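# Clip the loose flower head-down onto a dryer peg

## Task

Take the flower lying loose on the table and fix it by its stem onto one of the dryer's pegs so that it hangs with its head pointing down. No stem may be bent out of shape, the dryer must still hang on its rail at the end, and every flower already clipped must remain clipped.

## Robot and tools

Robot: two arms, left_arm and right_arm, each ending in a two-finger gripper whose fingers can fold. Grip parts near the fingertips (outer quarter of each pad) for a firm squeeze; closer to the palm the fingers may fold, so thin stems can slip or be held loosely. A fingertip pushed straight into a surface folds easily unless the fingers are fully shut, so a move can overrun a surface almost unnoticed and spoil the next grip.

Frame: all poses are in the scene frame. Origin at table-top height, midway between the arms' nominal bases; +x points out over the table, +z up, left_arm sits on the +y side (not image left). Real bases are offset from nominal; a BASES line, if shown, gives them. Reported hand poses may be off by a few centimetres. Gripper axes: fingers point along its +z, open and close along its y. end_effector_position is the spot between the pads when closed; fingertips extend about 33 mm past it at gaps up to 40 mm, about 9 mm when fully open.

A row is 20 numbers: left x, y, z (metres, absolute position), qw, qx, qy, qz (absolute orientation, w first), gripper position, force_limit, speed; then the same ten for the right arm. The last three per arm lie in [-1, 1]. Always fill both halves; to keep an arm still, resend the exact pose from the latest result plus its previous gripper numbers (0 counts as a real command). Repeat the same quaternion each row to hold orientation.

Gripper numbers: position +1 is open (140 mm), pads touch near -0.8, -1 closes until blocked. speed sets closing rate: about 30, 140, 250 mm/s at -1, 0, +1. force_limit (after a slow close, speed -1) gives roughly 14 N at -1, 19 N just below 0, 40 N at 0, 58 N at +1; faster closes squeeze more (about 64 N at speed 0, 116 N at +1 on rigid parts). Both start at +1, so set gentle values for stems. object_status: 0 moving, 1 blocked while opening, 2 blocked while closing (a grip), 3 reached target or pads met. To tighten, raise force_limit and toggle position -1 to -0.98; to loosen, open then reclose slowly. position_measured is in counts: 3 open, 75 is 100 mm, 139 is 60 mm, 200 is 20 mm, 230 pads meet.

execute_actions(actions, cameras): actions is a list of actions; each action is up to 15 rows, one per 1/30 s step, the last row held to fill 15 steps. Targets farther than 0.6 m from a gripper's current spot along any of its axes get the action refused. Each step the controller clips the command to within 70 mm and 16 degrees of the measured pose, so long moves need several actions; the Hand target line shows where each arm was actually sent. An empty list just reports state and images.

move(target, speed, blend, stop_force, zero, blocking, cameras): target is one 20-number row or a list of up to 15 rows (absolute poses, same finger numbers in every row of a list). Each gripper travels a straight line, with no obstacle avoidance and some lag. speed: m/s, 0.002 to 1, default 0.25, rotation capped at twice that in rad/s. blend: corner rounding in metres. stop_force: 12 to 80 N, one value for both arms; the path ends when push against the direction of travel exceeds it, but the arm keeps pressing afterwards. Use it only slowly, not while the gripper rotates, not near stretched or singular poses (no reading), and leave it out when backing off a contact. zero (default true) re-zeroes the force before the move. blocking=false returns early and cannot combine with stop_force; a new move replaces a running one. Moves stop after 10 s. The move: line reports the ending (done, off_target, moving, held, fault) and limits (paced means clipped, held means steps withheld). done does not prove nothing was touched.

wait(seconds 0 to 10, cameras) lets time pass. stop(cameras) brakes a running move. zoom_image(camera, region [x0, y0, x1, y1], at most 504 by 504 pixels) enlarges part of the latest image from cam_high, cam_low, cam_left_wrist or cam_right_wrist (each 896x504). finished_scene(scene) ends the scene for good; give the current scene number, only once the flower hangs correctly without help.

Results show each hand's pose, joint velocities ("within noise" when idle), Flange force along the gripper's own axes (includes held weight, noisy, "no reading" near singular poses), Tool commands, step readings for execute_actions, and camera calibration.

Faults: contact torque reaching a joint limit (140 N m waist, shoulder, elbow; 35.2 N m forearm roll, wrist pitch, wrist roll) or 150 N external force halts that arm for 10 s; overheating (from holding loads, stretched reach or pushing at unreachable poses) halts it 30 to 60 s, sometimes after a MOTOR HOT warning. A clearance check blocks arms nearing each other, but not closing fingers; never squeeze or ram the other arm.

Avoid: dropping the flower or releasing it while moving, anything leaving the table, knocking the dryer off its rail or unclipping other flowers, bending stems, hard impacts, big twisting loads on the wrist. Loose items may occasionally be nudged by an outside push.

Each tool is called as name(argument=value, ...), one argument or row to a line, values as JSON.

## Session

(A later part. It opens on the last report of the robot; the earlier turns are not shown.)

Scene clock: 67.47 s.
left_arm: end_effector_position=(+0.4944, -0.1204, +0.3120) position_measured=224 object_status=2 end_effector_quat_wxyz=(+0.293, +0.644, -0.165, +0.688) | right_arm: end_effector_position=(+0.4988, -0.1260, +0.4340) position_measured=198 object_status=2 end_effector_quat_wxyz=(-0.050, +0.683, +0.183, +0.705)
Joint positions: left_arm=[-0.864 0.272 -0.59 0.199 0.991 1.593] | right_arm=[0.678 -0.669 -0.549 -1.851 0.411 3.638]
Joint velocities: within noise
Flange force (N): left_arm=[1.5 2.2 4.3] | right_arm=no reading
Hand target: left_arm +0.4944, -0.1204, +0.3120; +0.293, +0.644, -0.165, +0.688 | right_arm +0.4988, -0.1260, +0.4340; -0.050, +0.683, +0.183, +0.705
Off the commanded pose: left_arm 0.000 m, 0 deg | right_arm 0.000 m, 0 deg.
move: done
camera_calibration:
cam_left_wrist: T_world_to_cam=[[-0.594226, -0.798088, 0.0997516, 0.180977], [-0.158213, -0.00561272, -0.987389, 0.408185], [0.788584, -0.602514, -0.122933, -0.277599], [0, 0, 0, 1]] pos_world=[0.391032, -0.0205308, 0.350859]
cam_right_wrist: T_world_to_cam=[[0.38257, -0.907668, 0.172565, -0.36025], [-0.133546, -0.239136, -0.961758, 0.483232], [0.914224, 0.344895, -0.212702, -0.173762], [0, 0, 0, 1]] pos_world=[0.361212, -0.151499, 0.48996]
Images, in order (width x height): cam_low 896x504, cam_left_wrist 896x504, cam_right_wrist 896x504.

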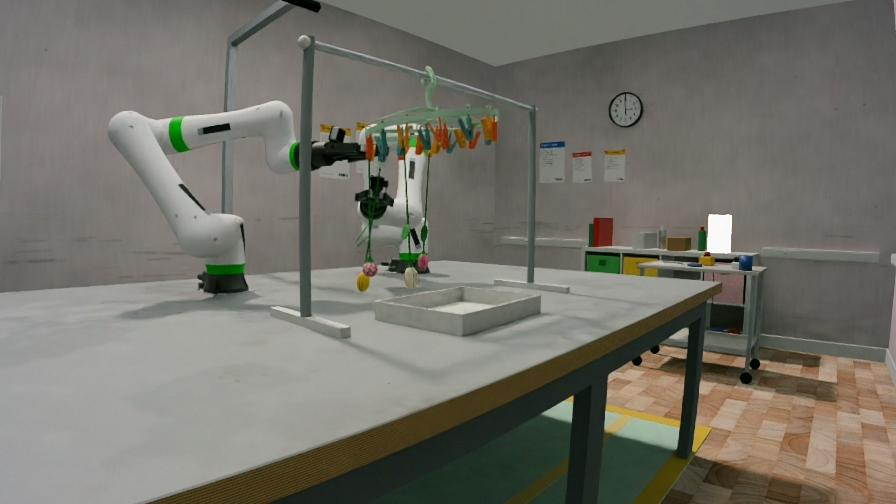

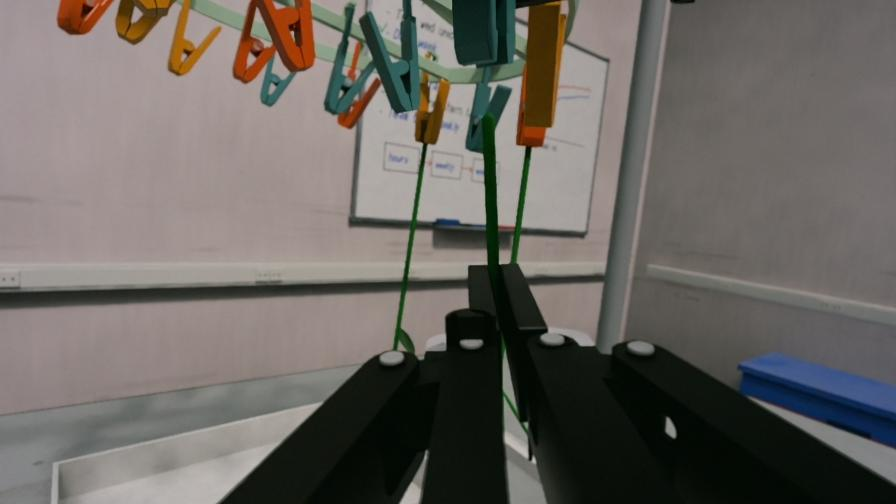

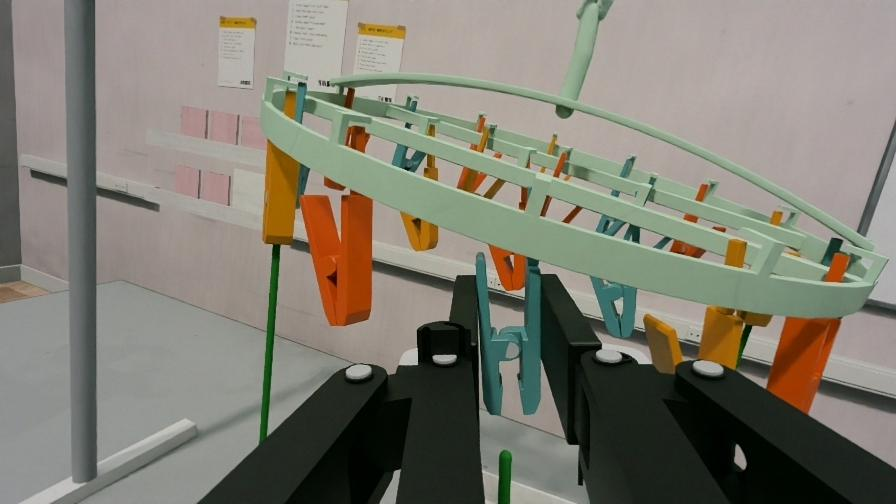

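move(
  target=[
    [0.4951,-0.1222,0.312,0.2932,0.6439,-0.165,0.688,-1,-1,-1,0.4988,-0.126,0.434,-0.0497,0.6826,0.1833,0.705,-1,-1,-1],
    [0.4951,-0.1207,0.320,0.2932,0.6439,-0.165,0.688,-1,-1,-1,0.4988,-0.126,0.434,-0.0497,0.6826,0.1833,0.705,-1,-1,-1],
  ],
  speed=0.03,
  cameras=["cam_left_wrist","cam_right_wrist"],
)

zoom_image(
  camera="cam_right_wrist",
  region=[440, 320, 600, 480],
)

zoom_image(
  camera="cam_left_wrist",
  region=[420, 0, 580, 160],
)

Scene clock: 68.63 s.
left_arm: end_effector_position=(+0.4951, -0.1207, +0.3200) position_measured=224 object_status=2 end_effector_quat_wxyz=(+0.293, +0.644, -0.165, +0.688) | right_arm: end_effector_position=(+0.4988, -0.1260, +0.4340) position_measured=198 object_status=2 end_effector_quat_wxyz=(-0.050, +0.683, +0.183, +0.705)
Joint positions: left_arm=[-0.863 0.257 -0.585 0.201 0.97 1.589] | right_arm=[0.678 -0.669 -0.549 -1.851 0.411 3.638]
Joint velocities: within noise
Flange force (N): left_arm=[1.4 1.0 5.4] | right_arm=no reading
Hand target: left_arm +0.4951, -0.1207, +0.3200; +0.293, +0.644, -0.165, +0.688 | right_arm +0.4988, -0.1260, +0.4340; -0.050, +0.683, +0.183, +0.705
Off the commanded pose: left_arm 0.000 m, 0 deg | right_arm 0.000 m, 0 deg.
move: done
camera_calibration:
cam_left_wrist: T_world_to_cam=[[-0.594226, -0.798088, 0.0997516, 0.180415], [-0.158213, -0.00561272, -0.987389, 0.416209], [0.788584, -0.602514, -0.122933, -0.277428], [0, 0, 0, 1]] pos_world=[0.391832, -0.0208308, 0.358859]
cam_right_wrist: T_world_to_cam=[[0.38257, -0.907668, 0.172565, -0.36025], [-0.133546, -0.239136, -0.961758, 0.483232], [0.914224, 0.344895, -0.212702, -0.173762], [0, 0, 0, 1]] pos_world=[0.361212, -0.151499, 0.48996]
Images, in order (width x height): cam_left_wrist 896x504, cam_right_wrist 896x504.

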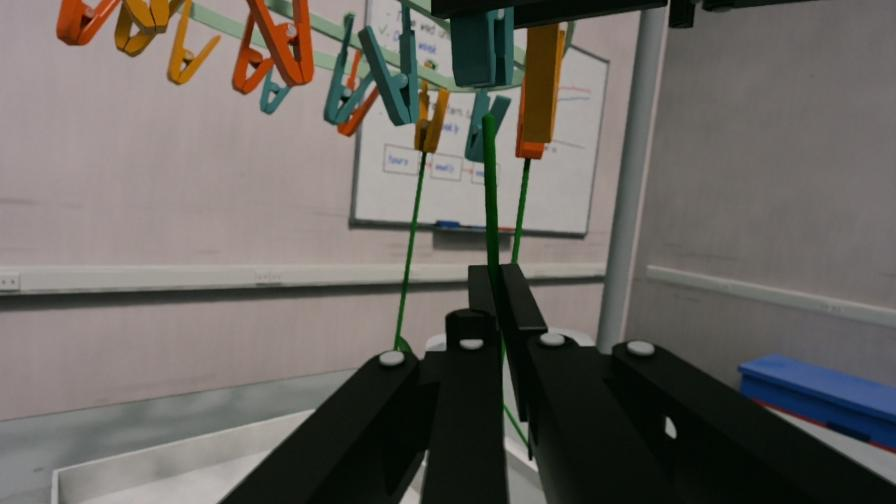

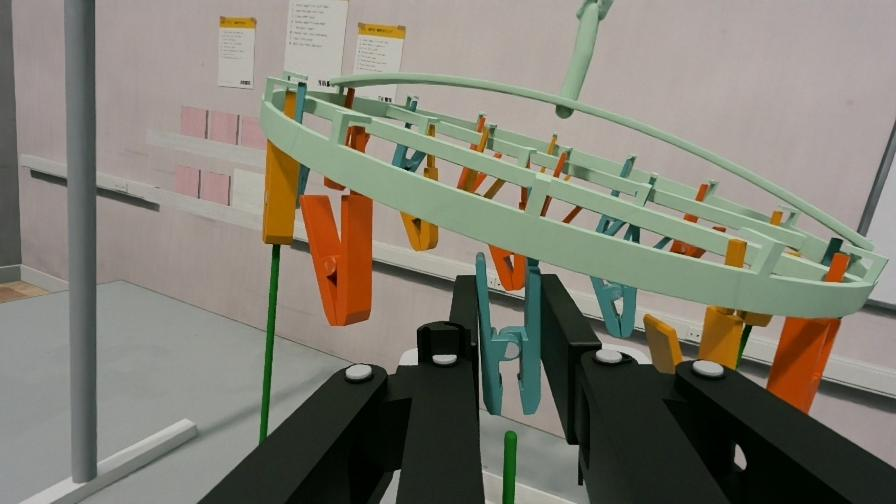

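Scaled by 3.150.

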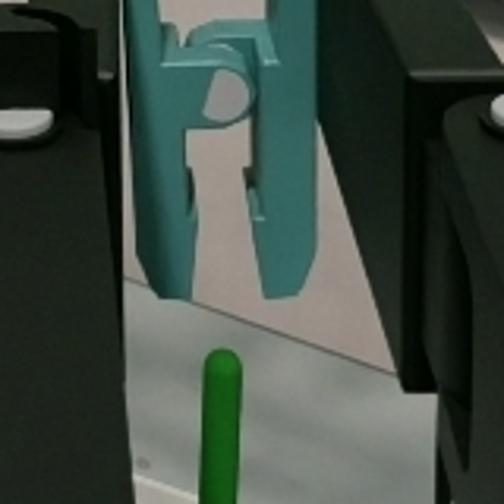

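Scaled by 3.150.

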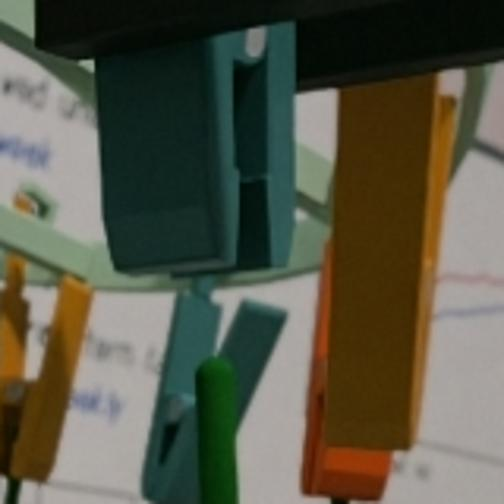

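move(
  target=[
    [0.4952,-0.1194,0.330,0.2932,0.6439,-0.165,0.688,-1,-1,-1,0.4988,-0.126,0.434,-0.0497,0.6826,0.1833,0.705,-1,-1,-1],
  ],
  speed=0.03,
  cameras=["cam_left_wrist","cam_right_wrist"],
)

zoom_image(
  camera="cam_right_wrist",
  region=[440, 320, 600, 480],
)

zoom_image(
  camera="cam_left_wrist",
  region=[420, 0, 580, 160],
)

Scene clock: 69.60 s.
left_arm: end_effector_position=(+0.4952, -0.1194, +0.3300) position_measured=224 object_status=2 end_effector_quat_wxyz=(+0.293, +0.644, -0.165, +0.688) | right_arm: end_effector_position=(+0.4988, -0.1260, +0.4340) position_measured=198 object_status=2 end_effector_quat_wxyz=(-0.050, +0.683, +0.183, +0.705)
Joint positions: left_arm=[-0.861 0.235 -0.582 0.202 0.946 1.584] | right_arm=[0.678 -0.669 -0.549 -1.851 0.411 3.638]
Joint velocities: within noise
Flange force (N): left_arm=[1.8 2.4 5.1] | right_arm=no reading
Hand target: left_arm +0.4952, -0.1194, +0.3300; +0.293, +0.644, -0.165, +0.688 | right_arm +0.4988, -0.1260, +0.4340; -0.050, +0.683, +0.183, +0.705
Off the commanded pose: left_arm 0.000 m, 0 deg | right_arm 0.000 m, 0 deg.
move: done
camera_calibration:
cam_left_wrist: T_world_to_cam=[[-0.594226, -0.798088, 0.0997516, 0.180515], [-0.158213, -0.00561272, -0.987389, 0.426106], [0.788584, -0.602514, -0.122933, -0.275494], [0, 0, 0, 1]] pos_world=[0.391932, -0.0195308, 0.368859]
cam_right_wrist: T_world_to_cam=[[0.38257, -0.907668, 0.172565, -0.36025], [-0.133546, -0.239136, -0.961758, 0.483232], [0.914224, 0.344895, -0.212702, -0.173762], [0, 0, 0, 1]] pos_world=[0.361212, -0.151499, 0.48996]
Images, in order (width x height): cam_left_wrist 896x504, cam_right_wrist 896x504.

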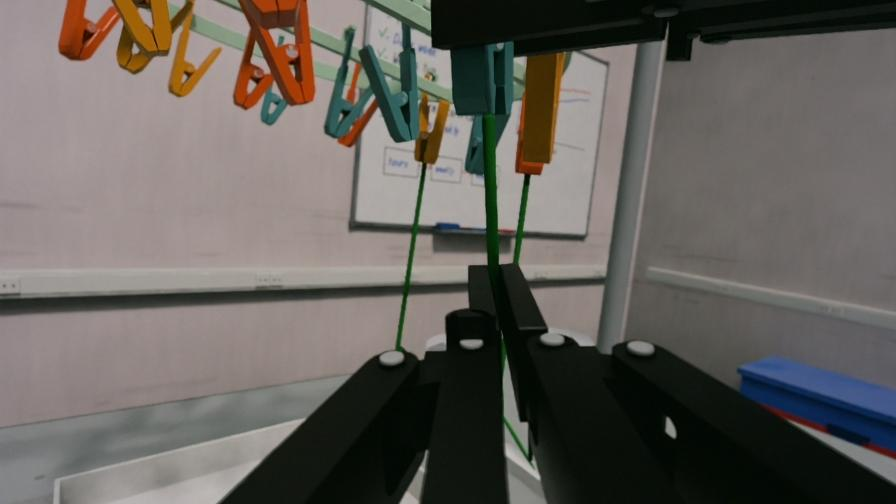

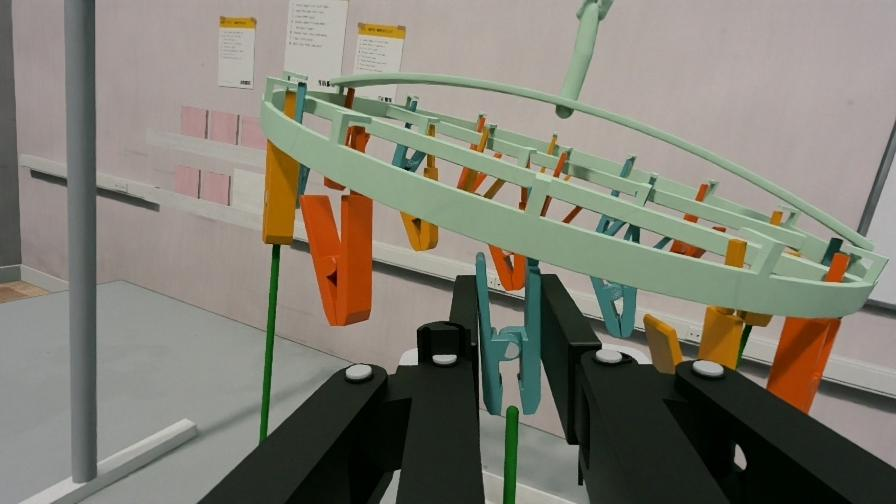

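Scaled by 3.150.

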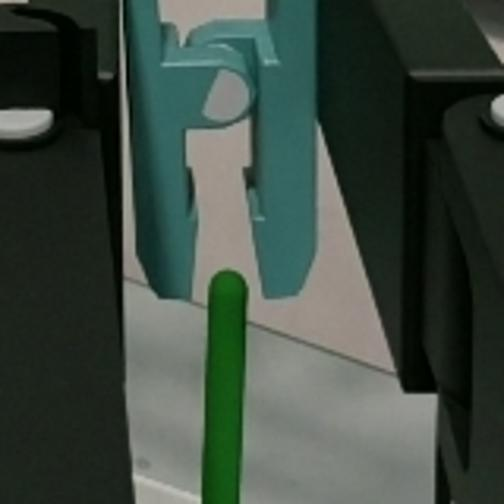

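Scaled by 3.150.

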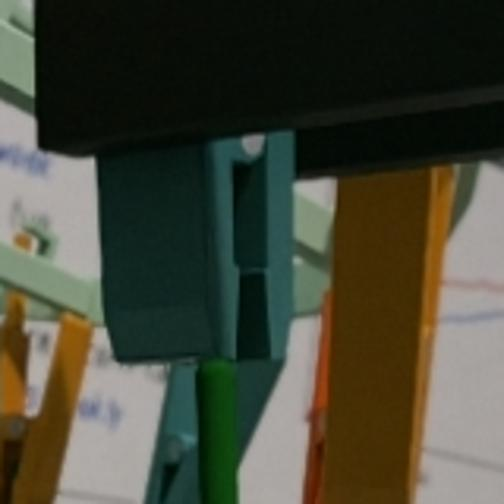

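move(
  target=[
    [0.4949,-0.1168,0.3395,0.2932,0.6439,-0.165,0.688,-1,-1,-1,0.4988,-0.126,0.434,-0.0497,0.6826,0.1833,0.705,-1,-1,-1],
  ],
  speed=0.03,
  cameras=["cam_left_wrist","cam_right_wrist","cam_low"],
)

zoom_image(
  camera="cam_right_wrist",
  region=[440, 320, 600, 480],
)

zoom_image(
  camera="cam_left_wrist",
  region=[420, 0, 580, 160],
)

Scene clock: 70.57 s.
left_arm: end_effector_position=(+0.4949, -0.1168, +0.3395) position_measured=224 object_status=2 end_effector_quat_wxyz=(+0.293, +0.644, -0.165, +0.688) | right_arm: end_effector_position=(+0.4988, -0.1260, +0.4340) position_measured=198 object_status=2 end_effector_quat_wxyz=(-0.050, +0.683, +0.183, +0.705)
Joint positions: left_arm=[-0.857 0.211 -0.582 0.2 0.922 1.582] | right_arm=[0.678 -0.669 -0.549 -1.851 0.411 3.638]
Joint velocities: within noise
Flange force (N): left_arm=[1.9 1.7 4.5] | right_arm=no reading
Hand target: left_arm +0.4949, -0.1168, +0.3395; +0.293, +0.644, -0.165, +0.688 | right_arm +0.4988, -0.1260, +0.4340; -0.050, +0.683, +0.183, +0.705
Off the commanded pose: left_arm 0.000 m, 0 deg | right_arm 0.000 m, 0 deg.
move: done
camera_calibration:
cam_left_wrist: T_world_to_cam=[[-0.594226, -0.798088, 0.0997516, 0.181404], [-0.158213, -0.00561272, -0.987389, 0.435438], [0.788584, -0.602514, -0.122933, -0.272444], [0, 0, 0, 1]] pos_world=[0.391532, -0.0169308, 0.378359]
cam_right_wrist: T_world_to_cam=[[0.38257, -0.907668, 0.172565, -0.36025], [-0.133546, -0.239136, -0.961758, 0.483232], [0.914224, 0.344895, -0.212702, -0.173762], [0, 0, 0, 1]] pos_world=[0.361212, -0.151499, 0.48996]
Images, in order (width x height): cam_low 896x504, cam_left_wrist 896x504, cam_right_wrist 896x504.

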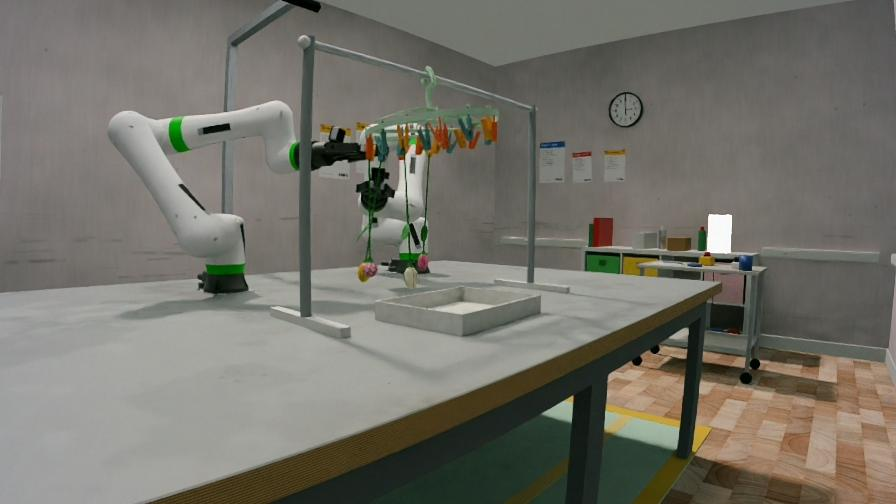

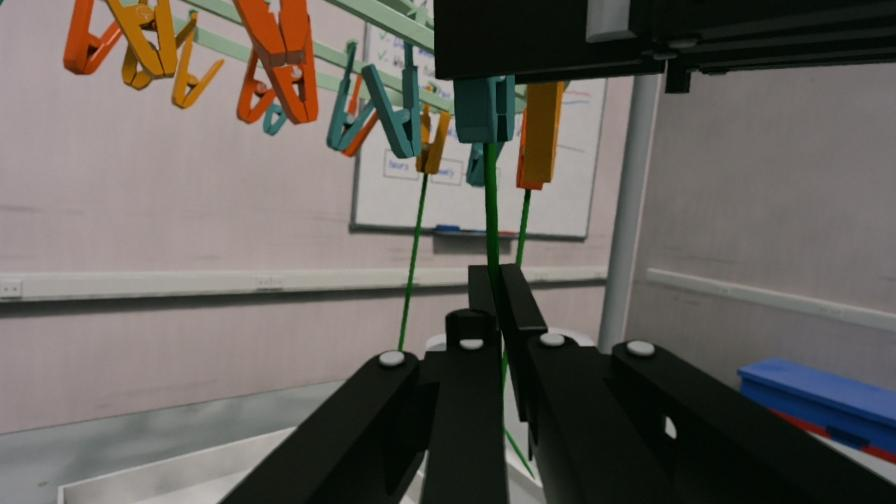

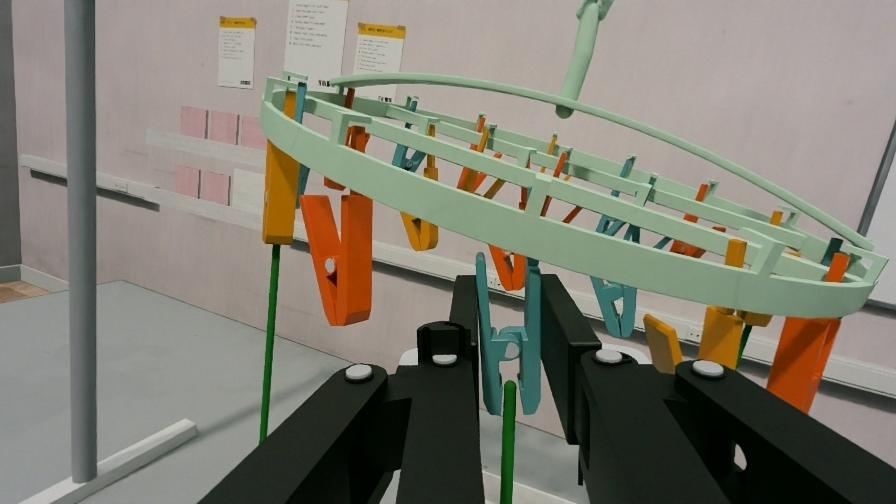

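Scaled by 3.150.

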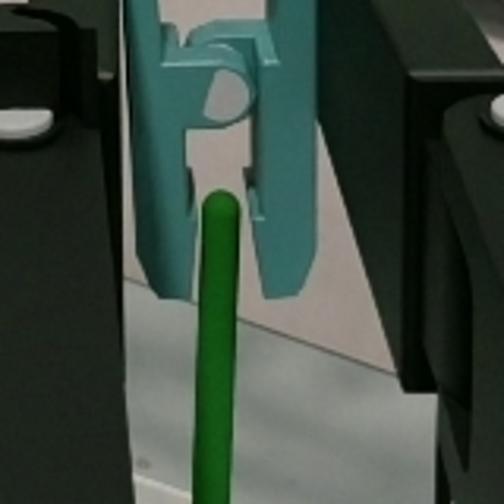

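Scaled by 3.150.

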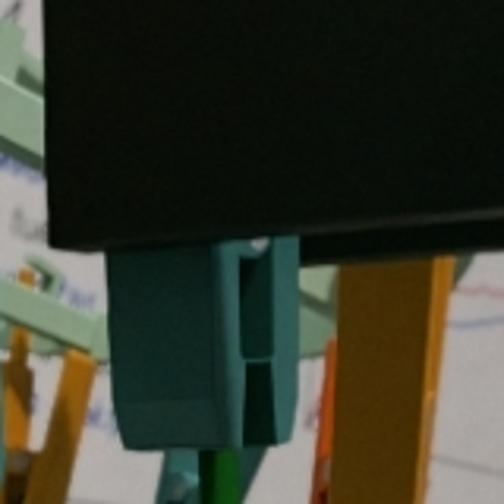

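move(
  target=[
    [0.4952,-0.1174,0.341,0.2932,0.6439,-0.165,0.688,-1,-1,-1,0.4988,-0.126,0.434,-0.0497,0.6826,0.1833,0.705,-1,-1,-1],
    [0.4952,-0.1174,0.341,0.2932,0.6439,-0.165,0.688,-1,-1,-1,0.4988,-0.126,0.434,-0.0497,0.6826,0.1833,0.705,-0.35,-1,-1],
  ],
  speed=0.02,
  cameras=["cam_left_wrist","cam_right_wrist","cam_low"],
)

zoom_image(
  camera="cam_right_wrist",
  region=[400, 220, 640, 460],
)

zoom_image(
  camera="cam_left_wrist",
  region=[420, 0, 580, 280],
)

Scene clock: 72.33 s.
left_arm: end_effector_position=(+0.4952, -0.1174, +0.3410) position_measured=224 object_status=2 end_effector_quat_wxyz=(+0.293, +0.644, -0.165, +0.688) | right_arm: end_effector_position=(+0.4988, -0.1260, +0.4340) position_measured=173 object_status=0 end_effector_quat_wxyz=(-0.050, +0.683, +0.183, +0.705)
Joint positions: left_arm=[-0.857 0.21 -0.579 0.202 0.918 1.58] | right_arm=[0.678 -0.669 -0.549 -1.851 0.411 3.638]
Joint velocities: within noise
Flange force (N): left_arm=[1.6 2.0 5.0] | right_arm=no reading
Hand target: left_arm +0.4952, -0.1174, +0.3410; +0.293, +0.644, -0.165, +0.688 | right_arm +0.4988, -0.1260, +0.4340; -0.050, +0.683, +0.183, +0.705
Off the commanded pose: left_arm 0.000 m, 0 deg | right_arm 0.000 m, 0 deg.
move: done
camera_calibration:
cam_left_wrist: T_world_to_cam=[[-0.594234, -0.798089, 0.099694, 0.180979], [-0.158179, -0.00556573, -0.987395, 0.436953], [0.788584, -0.602513, -0.122934, -0.272858], [0, 0, 0, 1]] pos_world=[0.391832, -0.0175308, 0.379859]
cam_right_wrist: T_world_to_cam=[[0.38257, -0.907668, 0.172565, -0.36025], [-0.133546, -0.239136, -0.961758, 0.483232], [0.914224, 0.344895, -0.212702, -0.173762], [0, 0, 0, 1]] pos_world=[0.361212, -0.151499, 0.48996]
Images, in order (width x height): cam_low 896x504, cam_left_wrist 896x504, cam_right_wrist 896x504.

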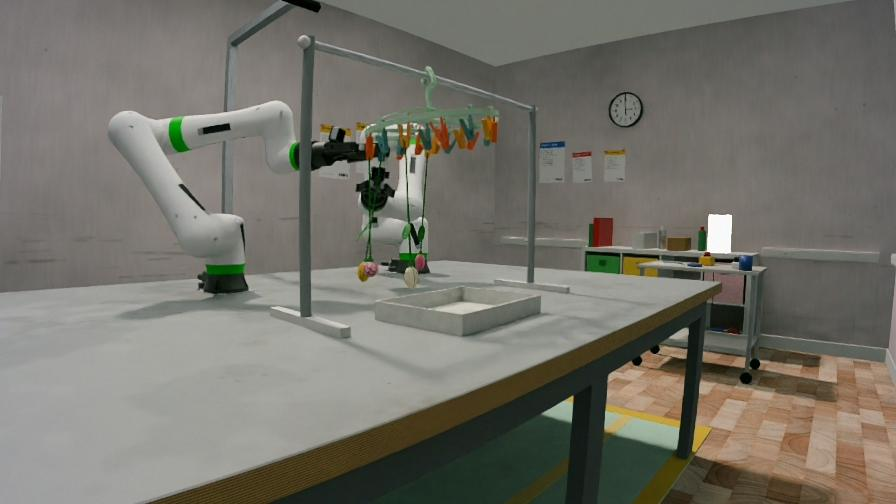

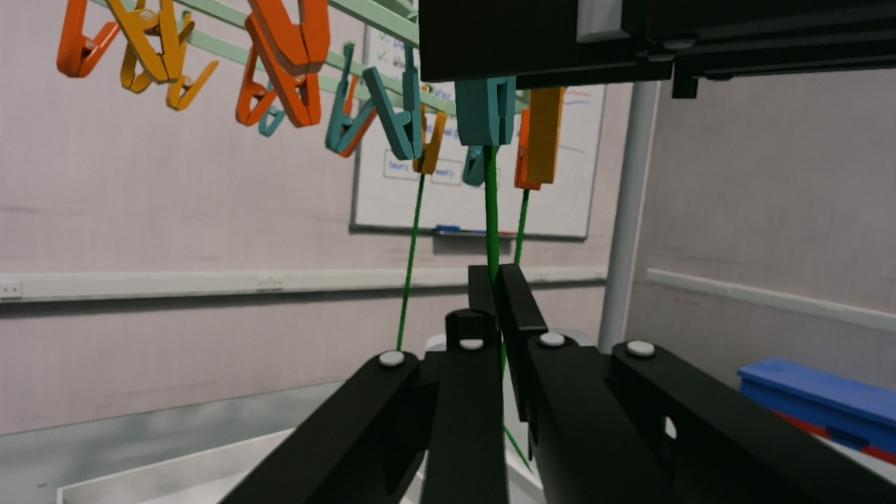

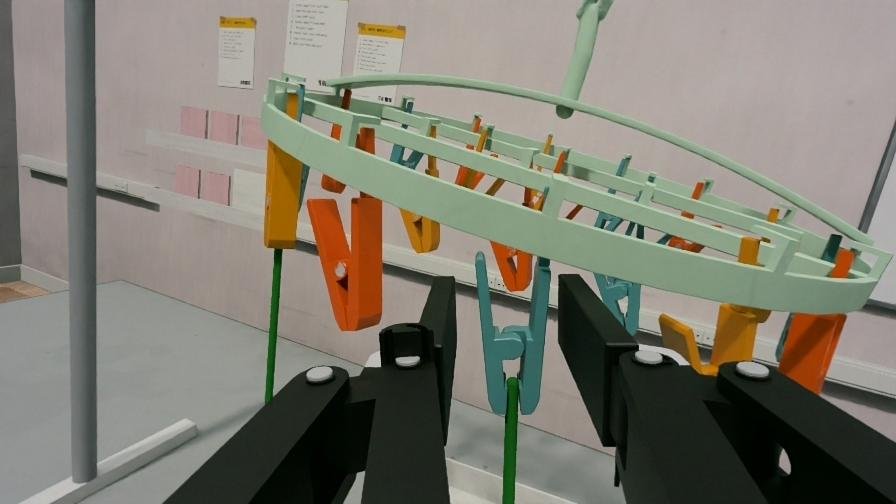

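Scaled by 2.100.

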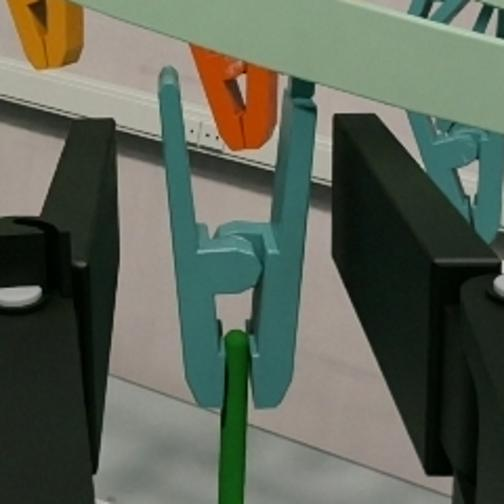

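Scaled by 1.800.

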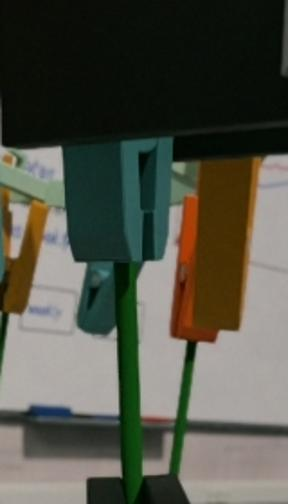

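move(
  target=[
    [0.4952,-0.1174,0.341,0.2932,0.6439,-0.165,0.688,-1,-1,-1,0.4515,-0.1425,0.430,-0.0497,0.6826,0.1833,0.705,-0.35,-1,-1],
    [0.4952,-0.1174,0.341,0.2932,0.6439,-0.165,0.688,-1,-1,-1,0.38,-0.20,0.44,-0.0497,0.6826,0.1833,0.705,-0.35,-1,-1],
  ],
  speed=0.1,
  blend=0.01,
  cameras=["cam_right_wrist"],
)

move(
  target=[
    [0.4952,-0.1174,0.341,0.2932,0.6439,-0.165,0.688,-0.6,-1,-1,0.38,-0.20,0.44,-0.0497,0.6826,0.1833,0.705,-0.35,-1,-1],
  ],
  speed=0.05,
)

zoom_image(
  camera="cam_right_wrist",
  region=[380, 140, 680, 440],
)

Scene clock: 74.70 s.
left_arm: end_effector_position=(+0.4952, -0.1174, +0.3410) position_measured=224 object_status=2 end_effector_quat_wxyz=(+0.293, +0.644, -0.165, +0.688) | right_arm: end_effector_position=(+0.3794, -0.1994, +0.4401) position_measured=173 object_status=3 end_effector_quat_wxyz=(-0.039, +0.681, +0.171, +0.711)
Joint positions: left_arm=[-0.857 0.21 -0.579 0.202 0.918 1.58] | right_arm=[1.039 -1.104 -0.682 -1.943 0.864 3.888]
Joint velocities: within noise
Flange force (N): left_arm=[1.4 1.6 5.3] | right_arm=no reading
Hand target: left_arm +0.4952, -0.1174, +0.3410; +0.293, +0.644, -0.165, +0.688 | right_arm +0.3794, -0.1993, +0.4401; -0.039, +0.681, +0.171, +0.711
Off the commanded pose: left_arm 0.000 m, 0 deg | right_arm 0.001 m, 2 deg.
move: done
camera_calibration:
cam_right_wrist: T_world_to_cam=[[0.350825, -0.920268, 0.173285, -0.372999], [-0.128366, -0.23056, -0.964554, 0.456595], [0.927601, 0.316146, -0.199017, -0.0547872], [0, 0, 0, 1]] pos_world=[0.240289, -0.220666, 0.494143]
Images, in order (width x height): cam_right_wrist 896x504.

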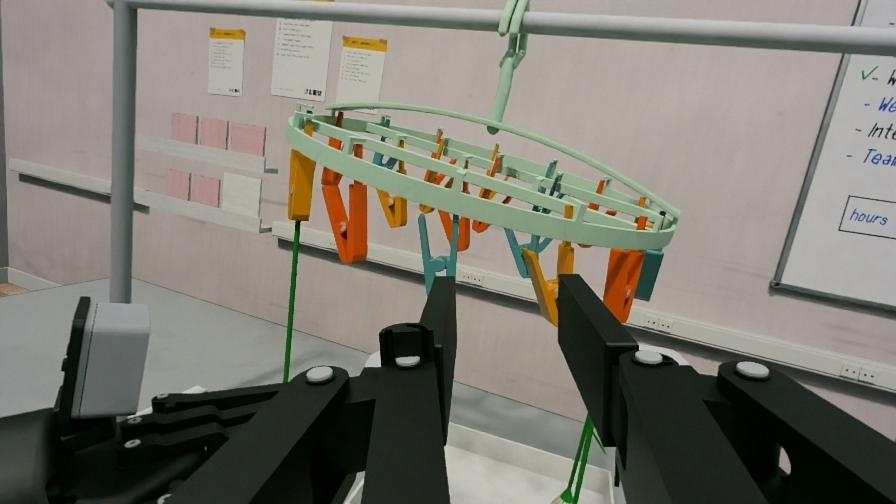

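Scene clock: 75.67 s.
left_arm: end_effector_position=(+0.4952, -0.1174, +0.3410) position_measured=205 object_status=3 end_effector_quat_wxyz=(+0.293, +0.644, -0.165, +0.688) | right_arm: end_effector_position=(+0.3792, -0.1994, +0.4399) position_measured=173 object_status=3 end_effector_quat_wxyz=(-0.039, +0.681, +0.172, +0.711)
Joint positions: left_arm=[-0.857 0.21 -0.579 0.202 0.918 1.58] | right_arm=[1.126 -1.094 -0.675 -1.885 0.935 3.851]
Joint velocities: within noise
Flange force (N): left_arm=[1.5 2.1 4.5] | right_arm=no reading
Hand target: left_arm +0.4952, -0.1174, +0.3410; +0.293, +0.644, -0.165, +0.688 | right_arm +0.3792, -0.1994, +0.4399; -0.039, +0.681, +0.172, +0.711
Off the commanded pose: left_arm 0.000 m, 0 deg | right_arm 0.001 m, 2 deg.
move: done
camera_calibration:
cam_left_wrist: T_world_to_cam=[[-0.594226, -0.798088, 0.0997516, 0.180954], [-0.158213, -0.00561272, -0.987389, 0.436963], [0.788584, -0.602514, -0.122933, -0.272858], [0, 0, 0, 1]] pos_world=[0.391832, -0.0175308, 0.379859]
cam_right_wrist: T_world_to_cam=[[0.352764, -0.919519, 0.173327, -0.373528], [-0.128059, -0.230936, -0.964505, 0.456139], [0.926908, 0.318047, -0.199219, -0.0539527], [0, 0, 0, 1]] pos_world=[0.240189, -0.220968, 0.493943]

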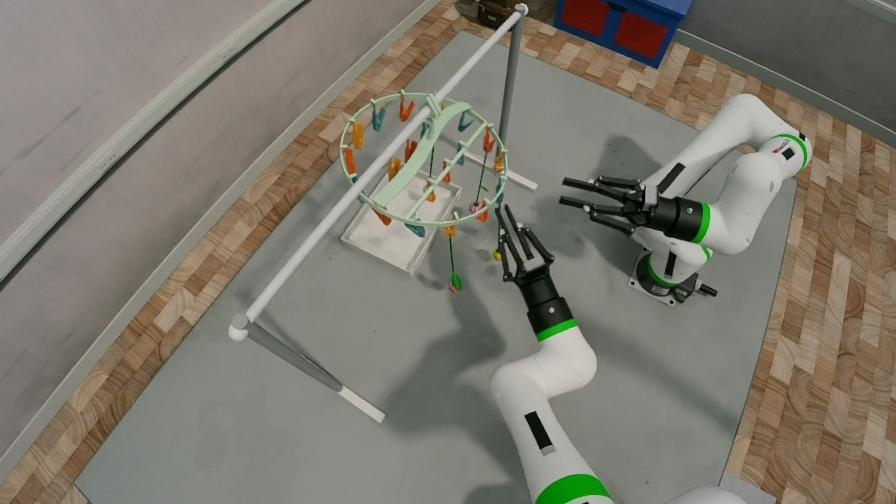

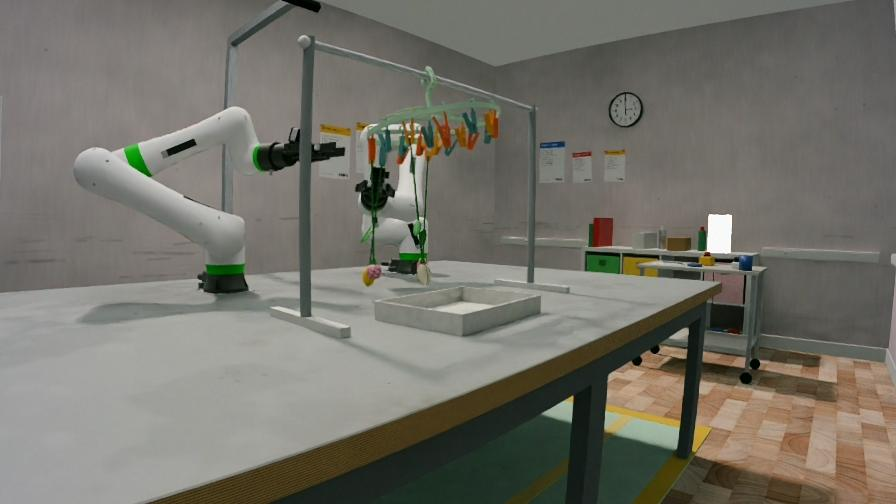

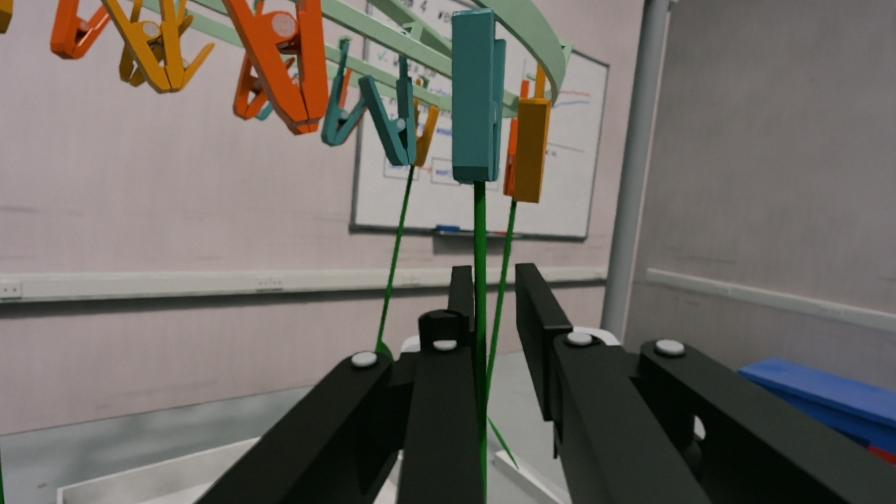

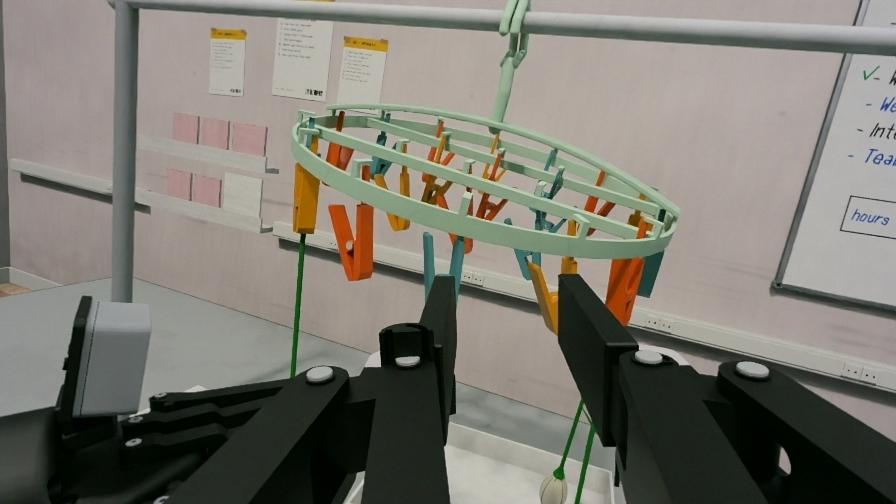

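Scaled by 1.680.

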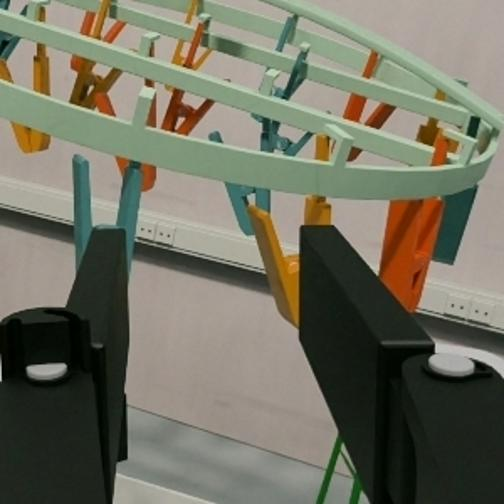

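move(
  target=[
    [0.4952,-0.1174,0.341,0.2932,0.6439,-0.165,0.688,-0.4,-1,-1,0.3792,-0.1994,0.44,-0.039,0.681,0.172,0.711,-0.35,-1,-1],
    [0.385,-0.033,0.325,0.2932,0.6439,-0.165,0.688,-0.4,-1,-1,0.3792,-0.1994,0.44,-0.039,0.681,0.172,0.711,-0.35,-1,-1],
    [0.33,0.03,0.33,0.2932,0.6439,-0.165,0.688,-0.4,-1,-1,0.3792,-0.1994,0.44,-0.039,0.681,0.172,0.711,-0.35,-1,-1],
  ],
  speed=0.12,
  blend=0.02,
)

zoom_image(
  camera="cam_left_wrist",
  region=[300, 0, 800, 400],
)

zoom_image(
  camera="cam_low",
  region=[340, 50, 520, 300],
)

Scene clock: 78.93 s.
left_arm: end_effector_position=(+0.3300, +0.0300, +0.3300) position_measured=179 object_status=3 end_effector_quat_wxyz=(+0.293, +0.644, -0.165, +0.688) | right_arm: end_effector_position=(+0.3792, -0.1994, +0.4400) position_measured=173 object_status=3 end_effector_quat_wxyz=(-0.039, +0.681, +0.172, +0.711)
Joint positions: left_arm=[-0.979 -0.292 -1.126 0.339 0.984 1.496] | right_arm=[1.122 -1.094 -0.675 -1.888 0.932 3.854]
Joint velocities: within noise
Flange force (N): no reading
Hand target: left_arm +0.3300, +0.0300, +0.3300; +0.293, +0.644, -0.165, +0.688 | right_arm +0.3792, -0.1994, +0.4400; -0.039, +0.681, +0.172, +0.711
Off the commanded pose: left_arm 0.000 m, 0 deg | right_arm 0.000 m, 0 deg.
move: done; blend cut to 0 m at target 1
camera_calibration:
cam_left_wrist: T_world_to_cam=[[-0.594226, -0.798088, 0.0997516, 0.201583], [-0.158213, -0.00561272, -0.987389, 0.400808], [0.788584, -0.602514, -0.122933, -0.0552043], [0, 0, 0, 1]] pos_world=[0.226732, 0.129869, 0.368859]
cam_right_wrist: T_world_to_cam=[[0.352579, -0.919452, 0.174058, -0.373754], [-0.127956, -0.231625, -0.964353, 0.456007], [0.926993, 0.317739, -0.199316, -0.0540053], [0, 0, 0, 1]] pos_world=[0.240189, -0.220867, 0.494043]

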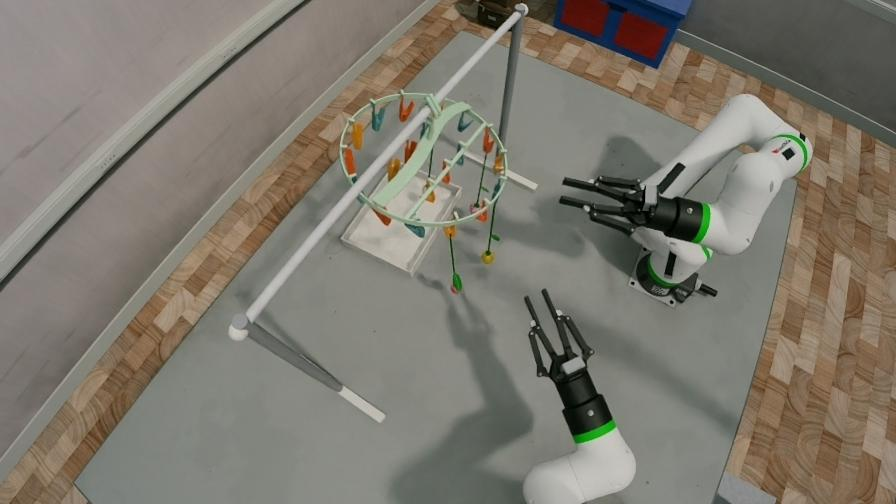

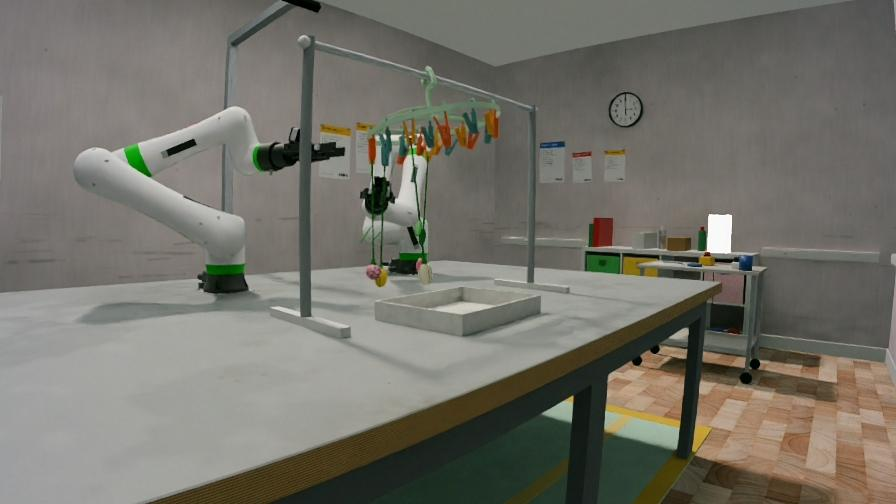

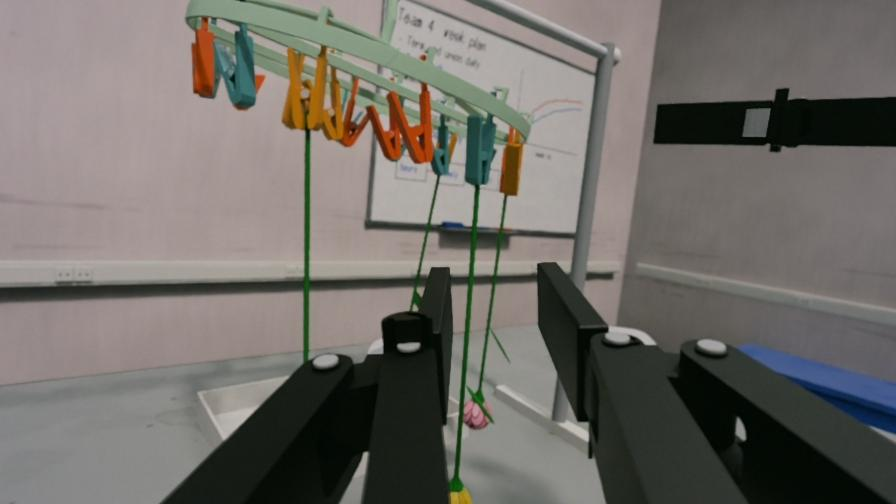

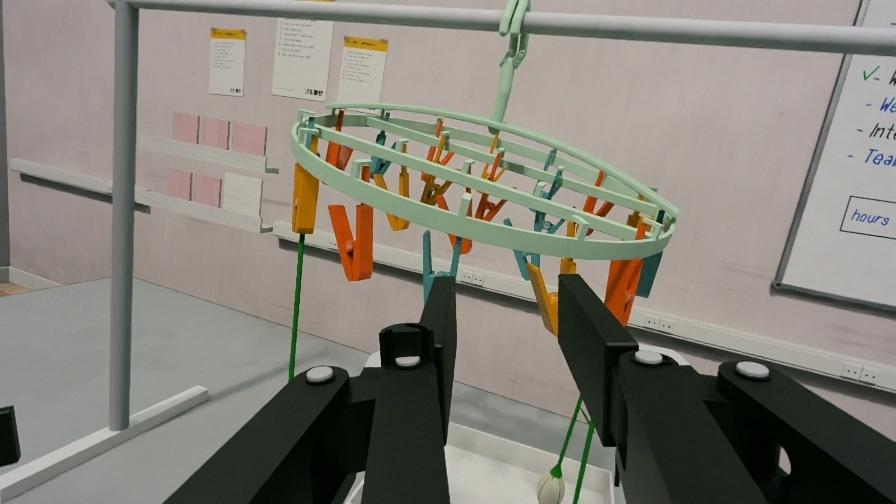

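Scaled by 1.008.

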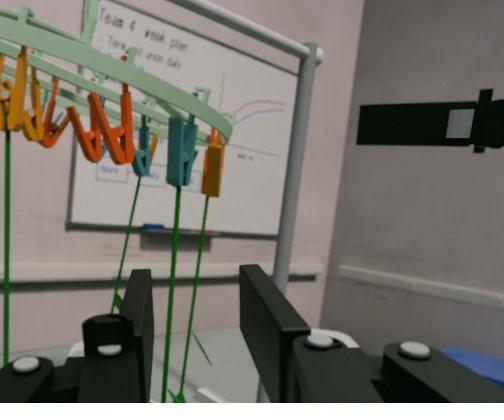

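Scaled by 2.016.

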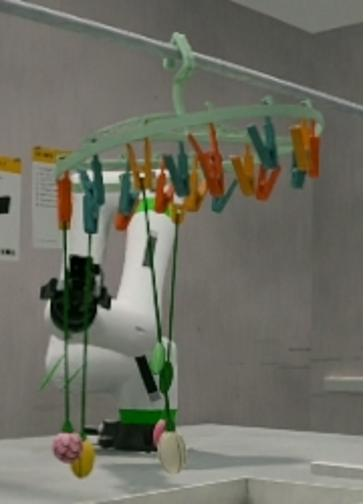

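finished_scene(
  scene=1,
)

The scene is finished: the task was done.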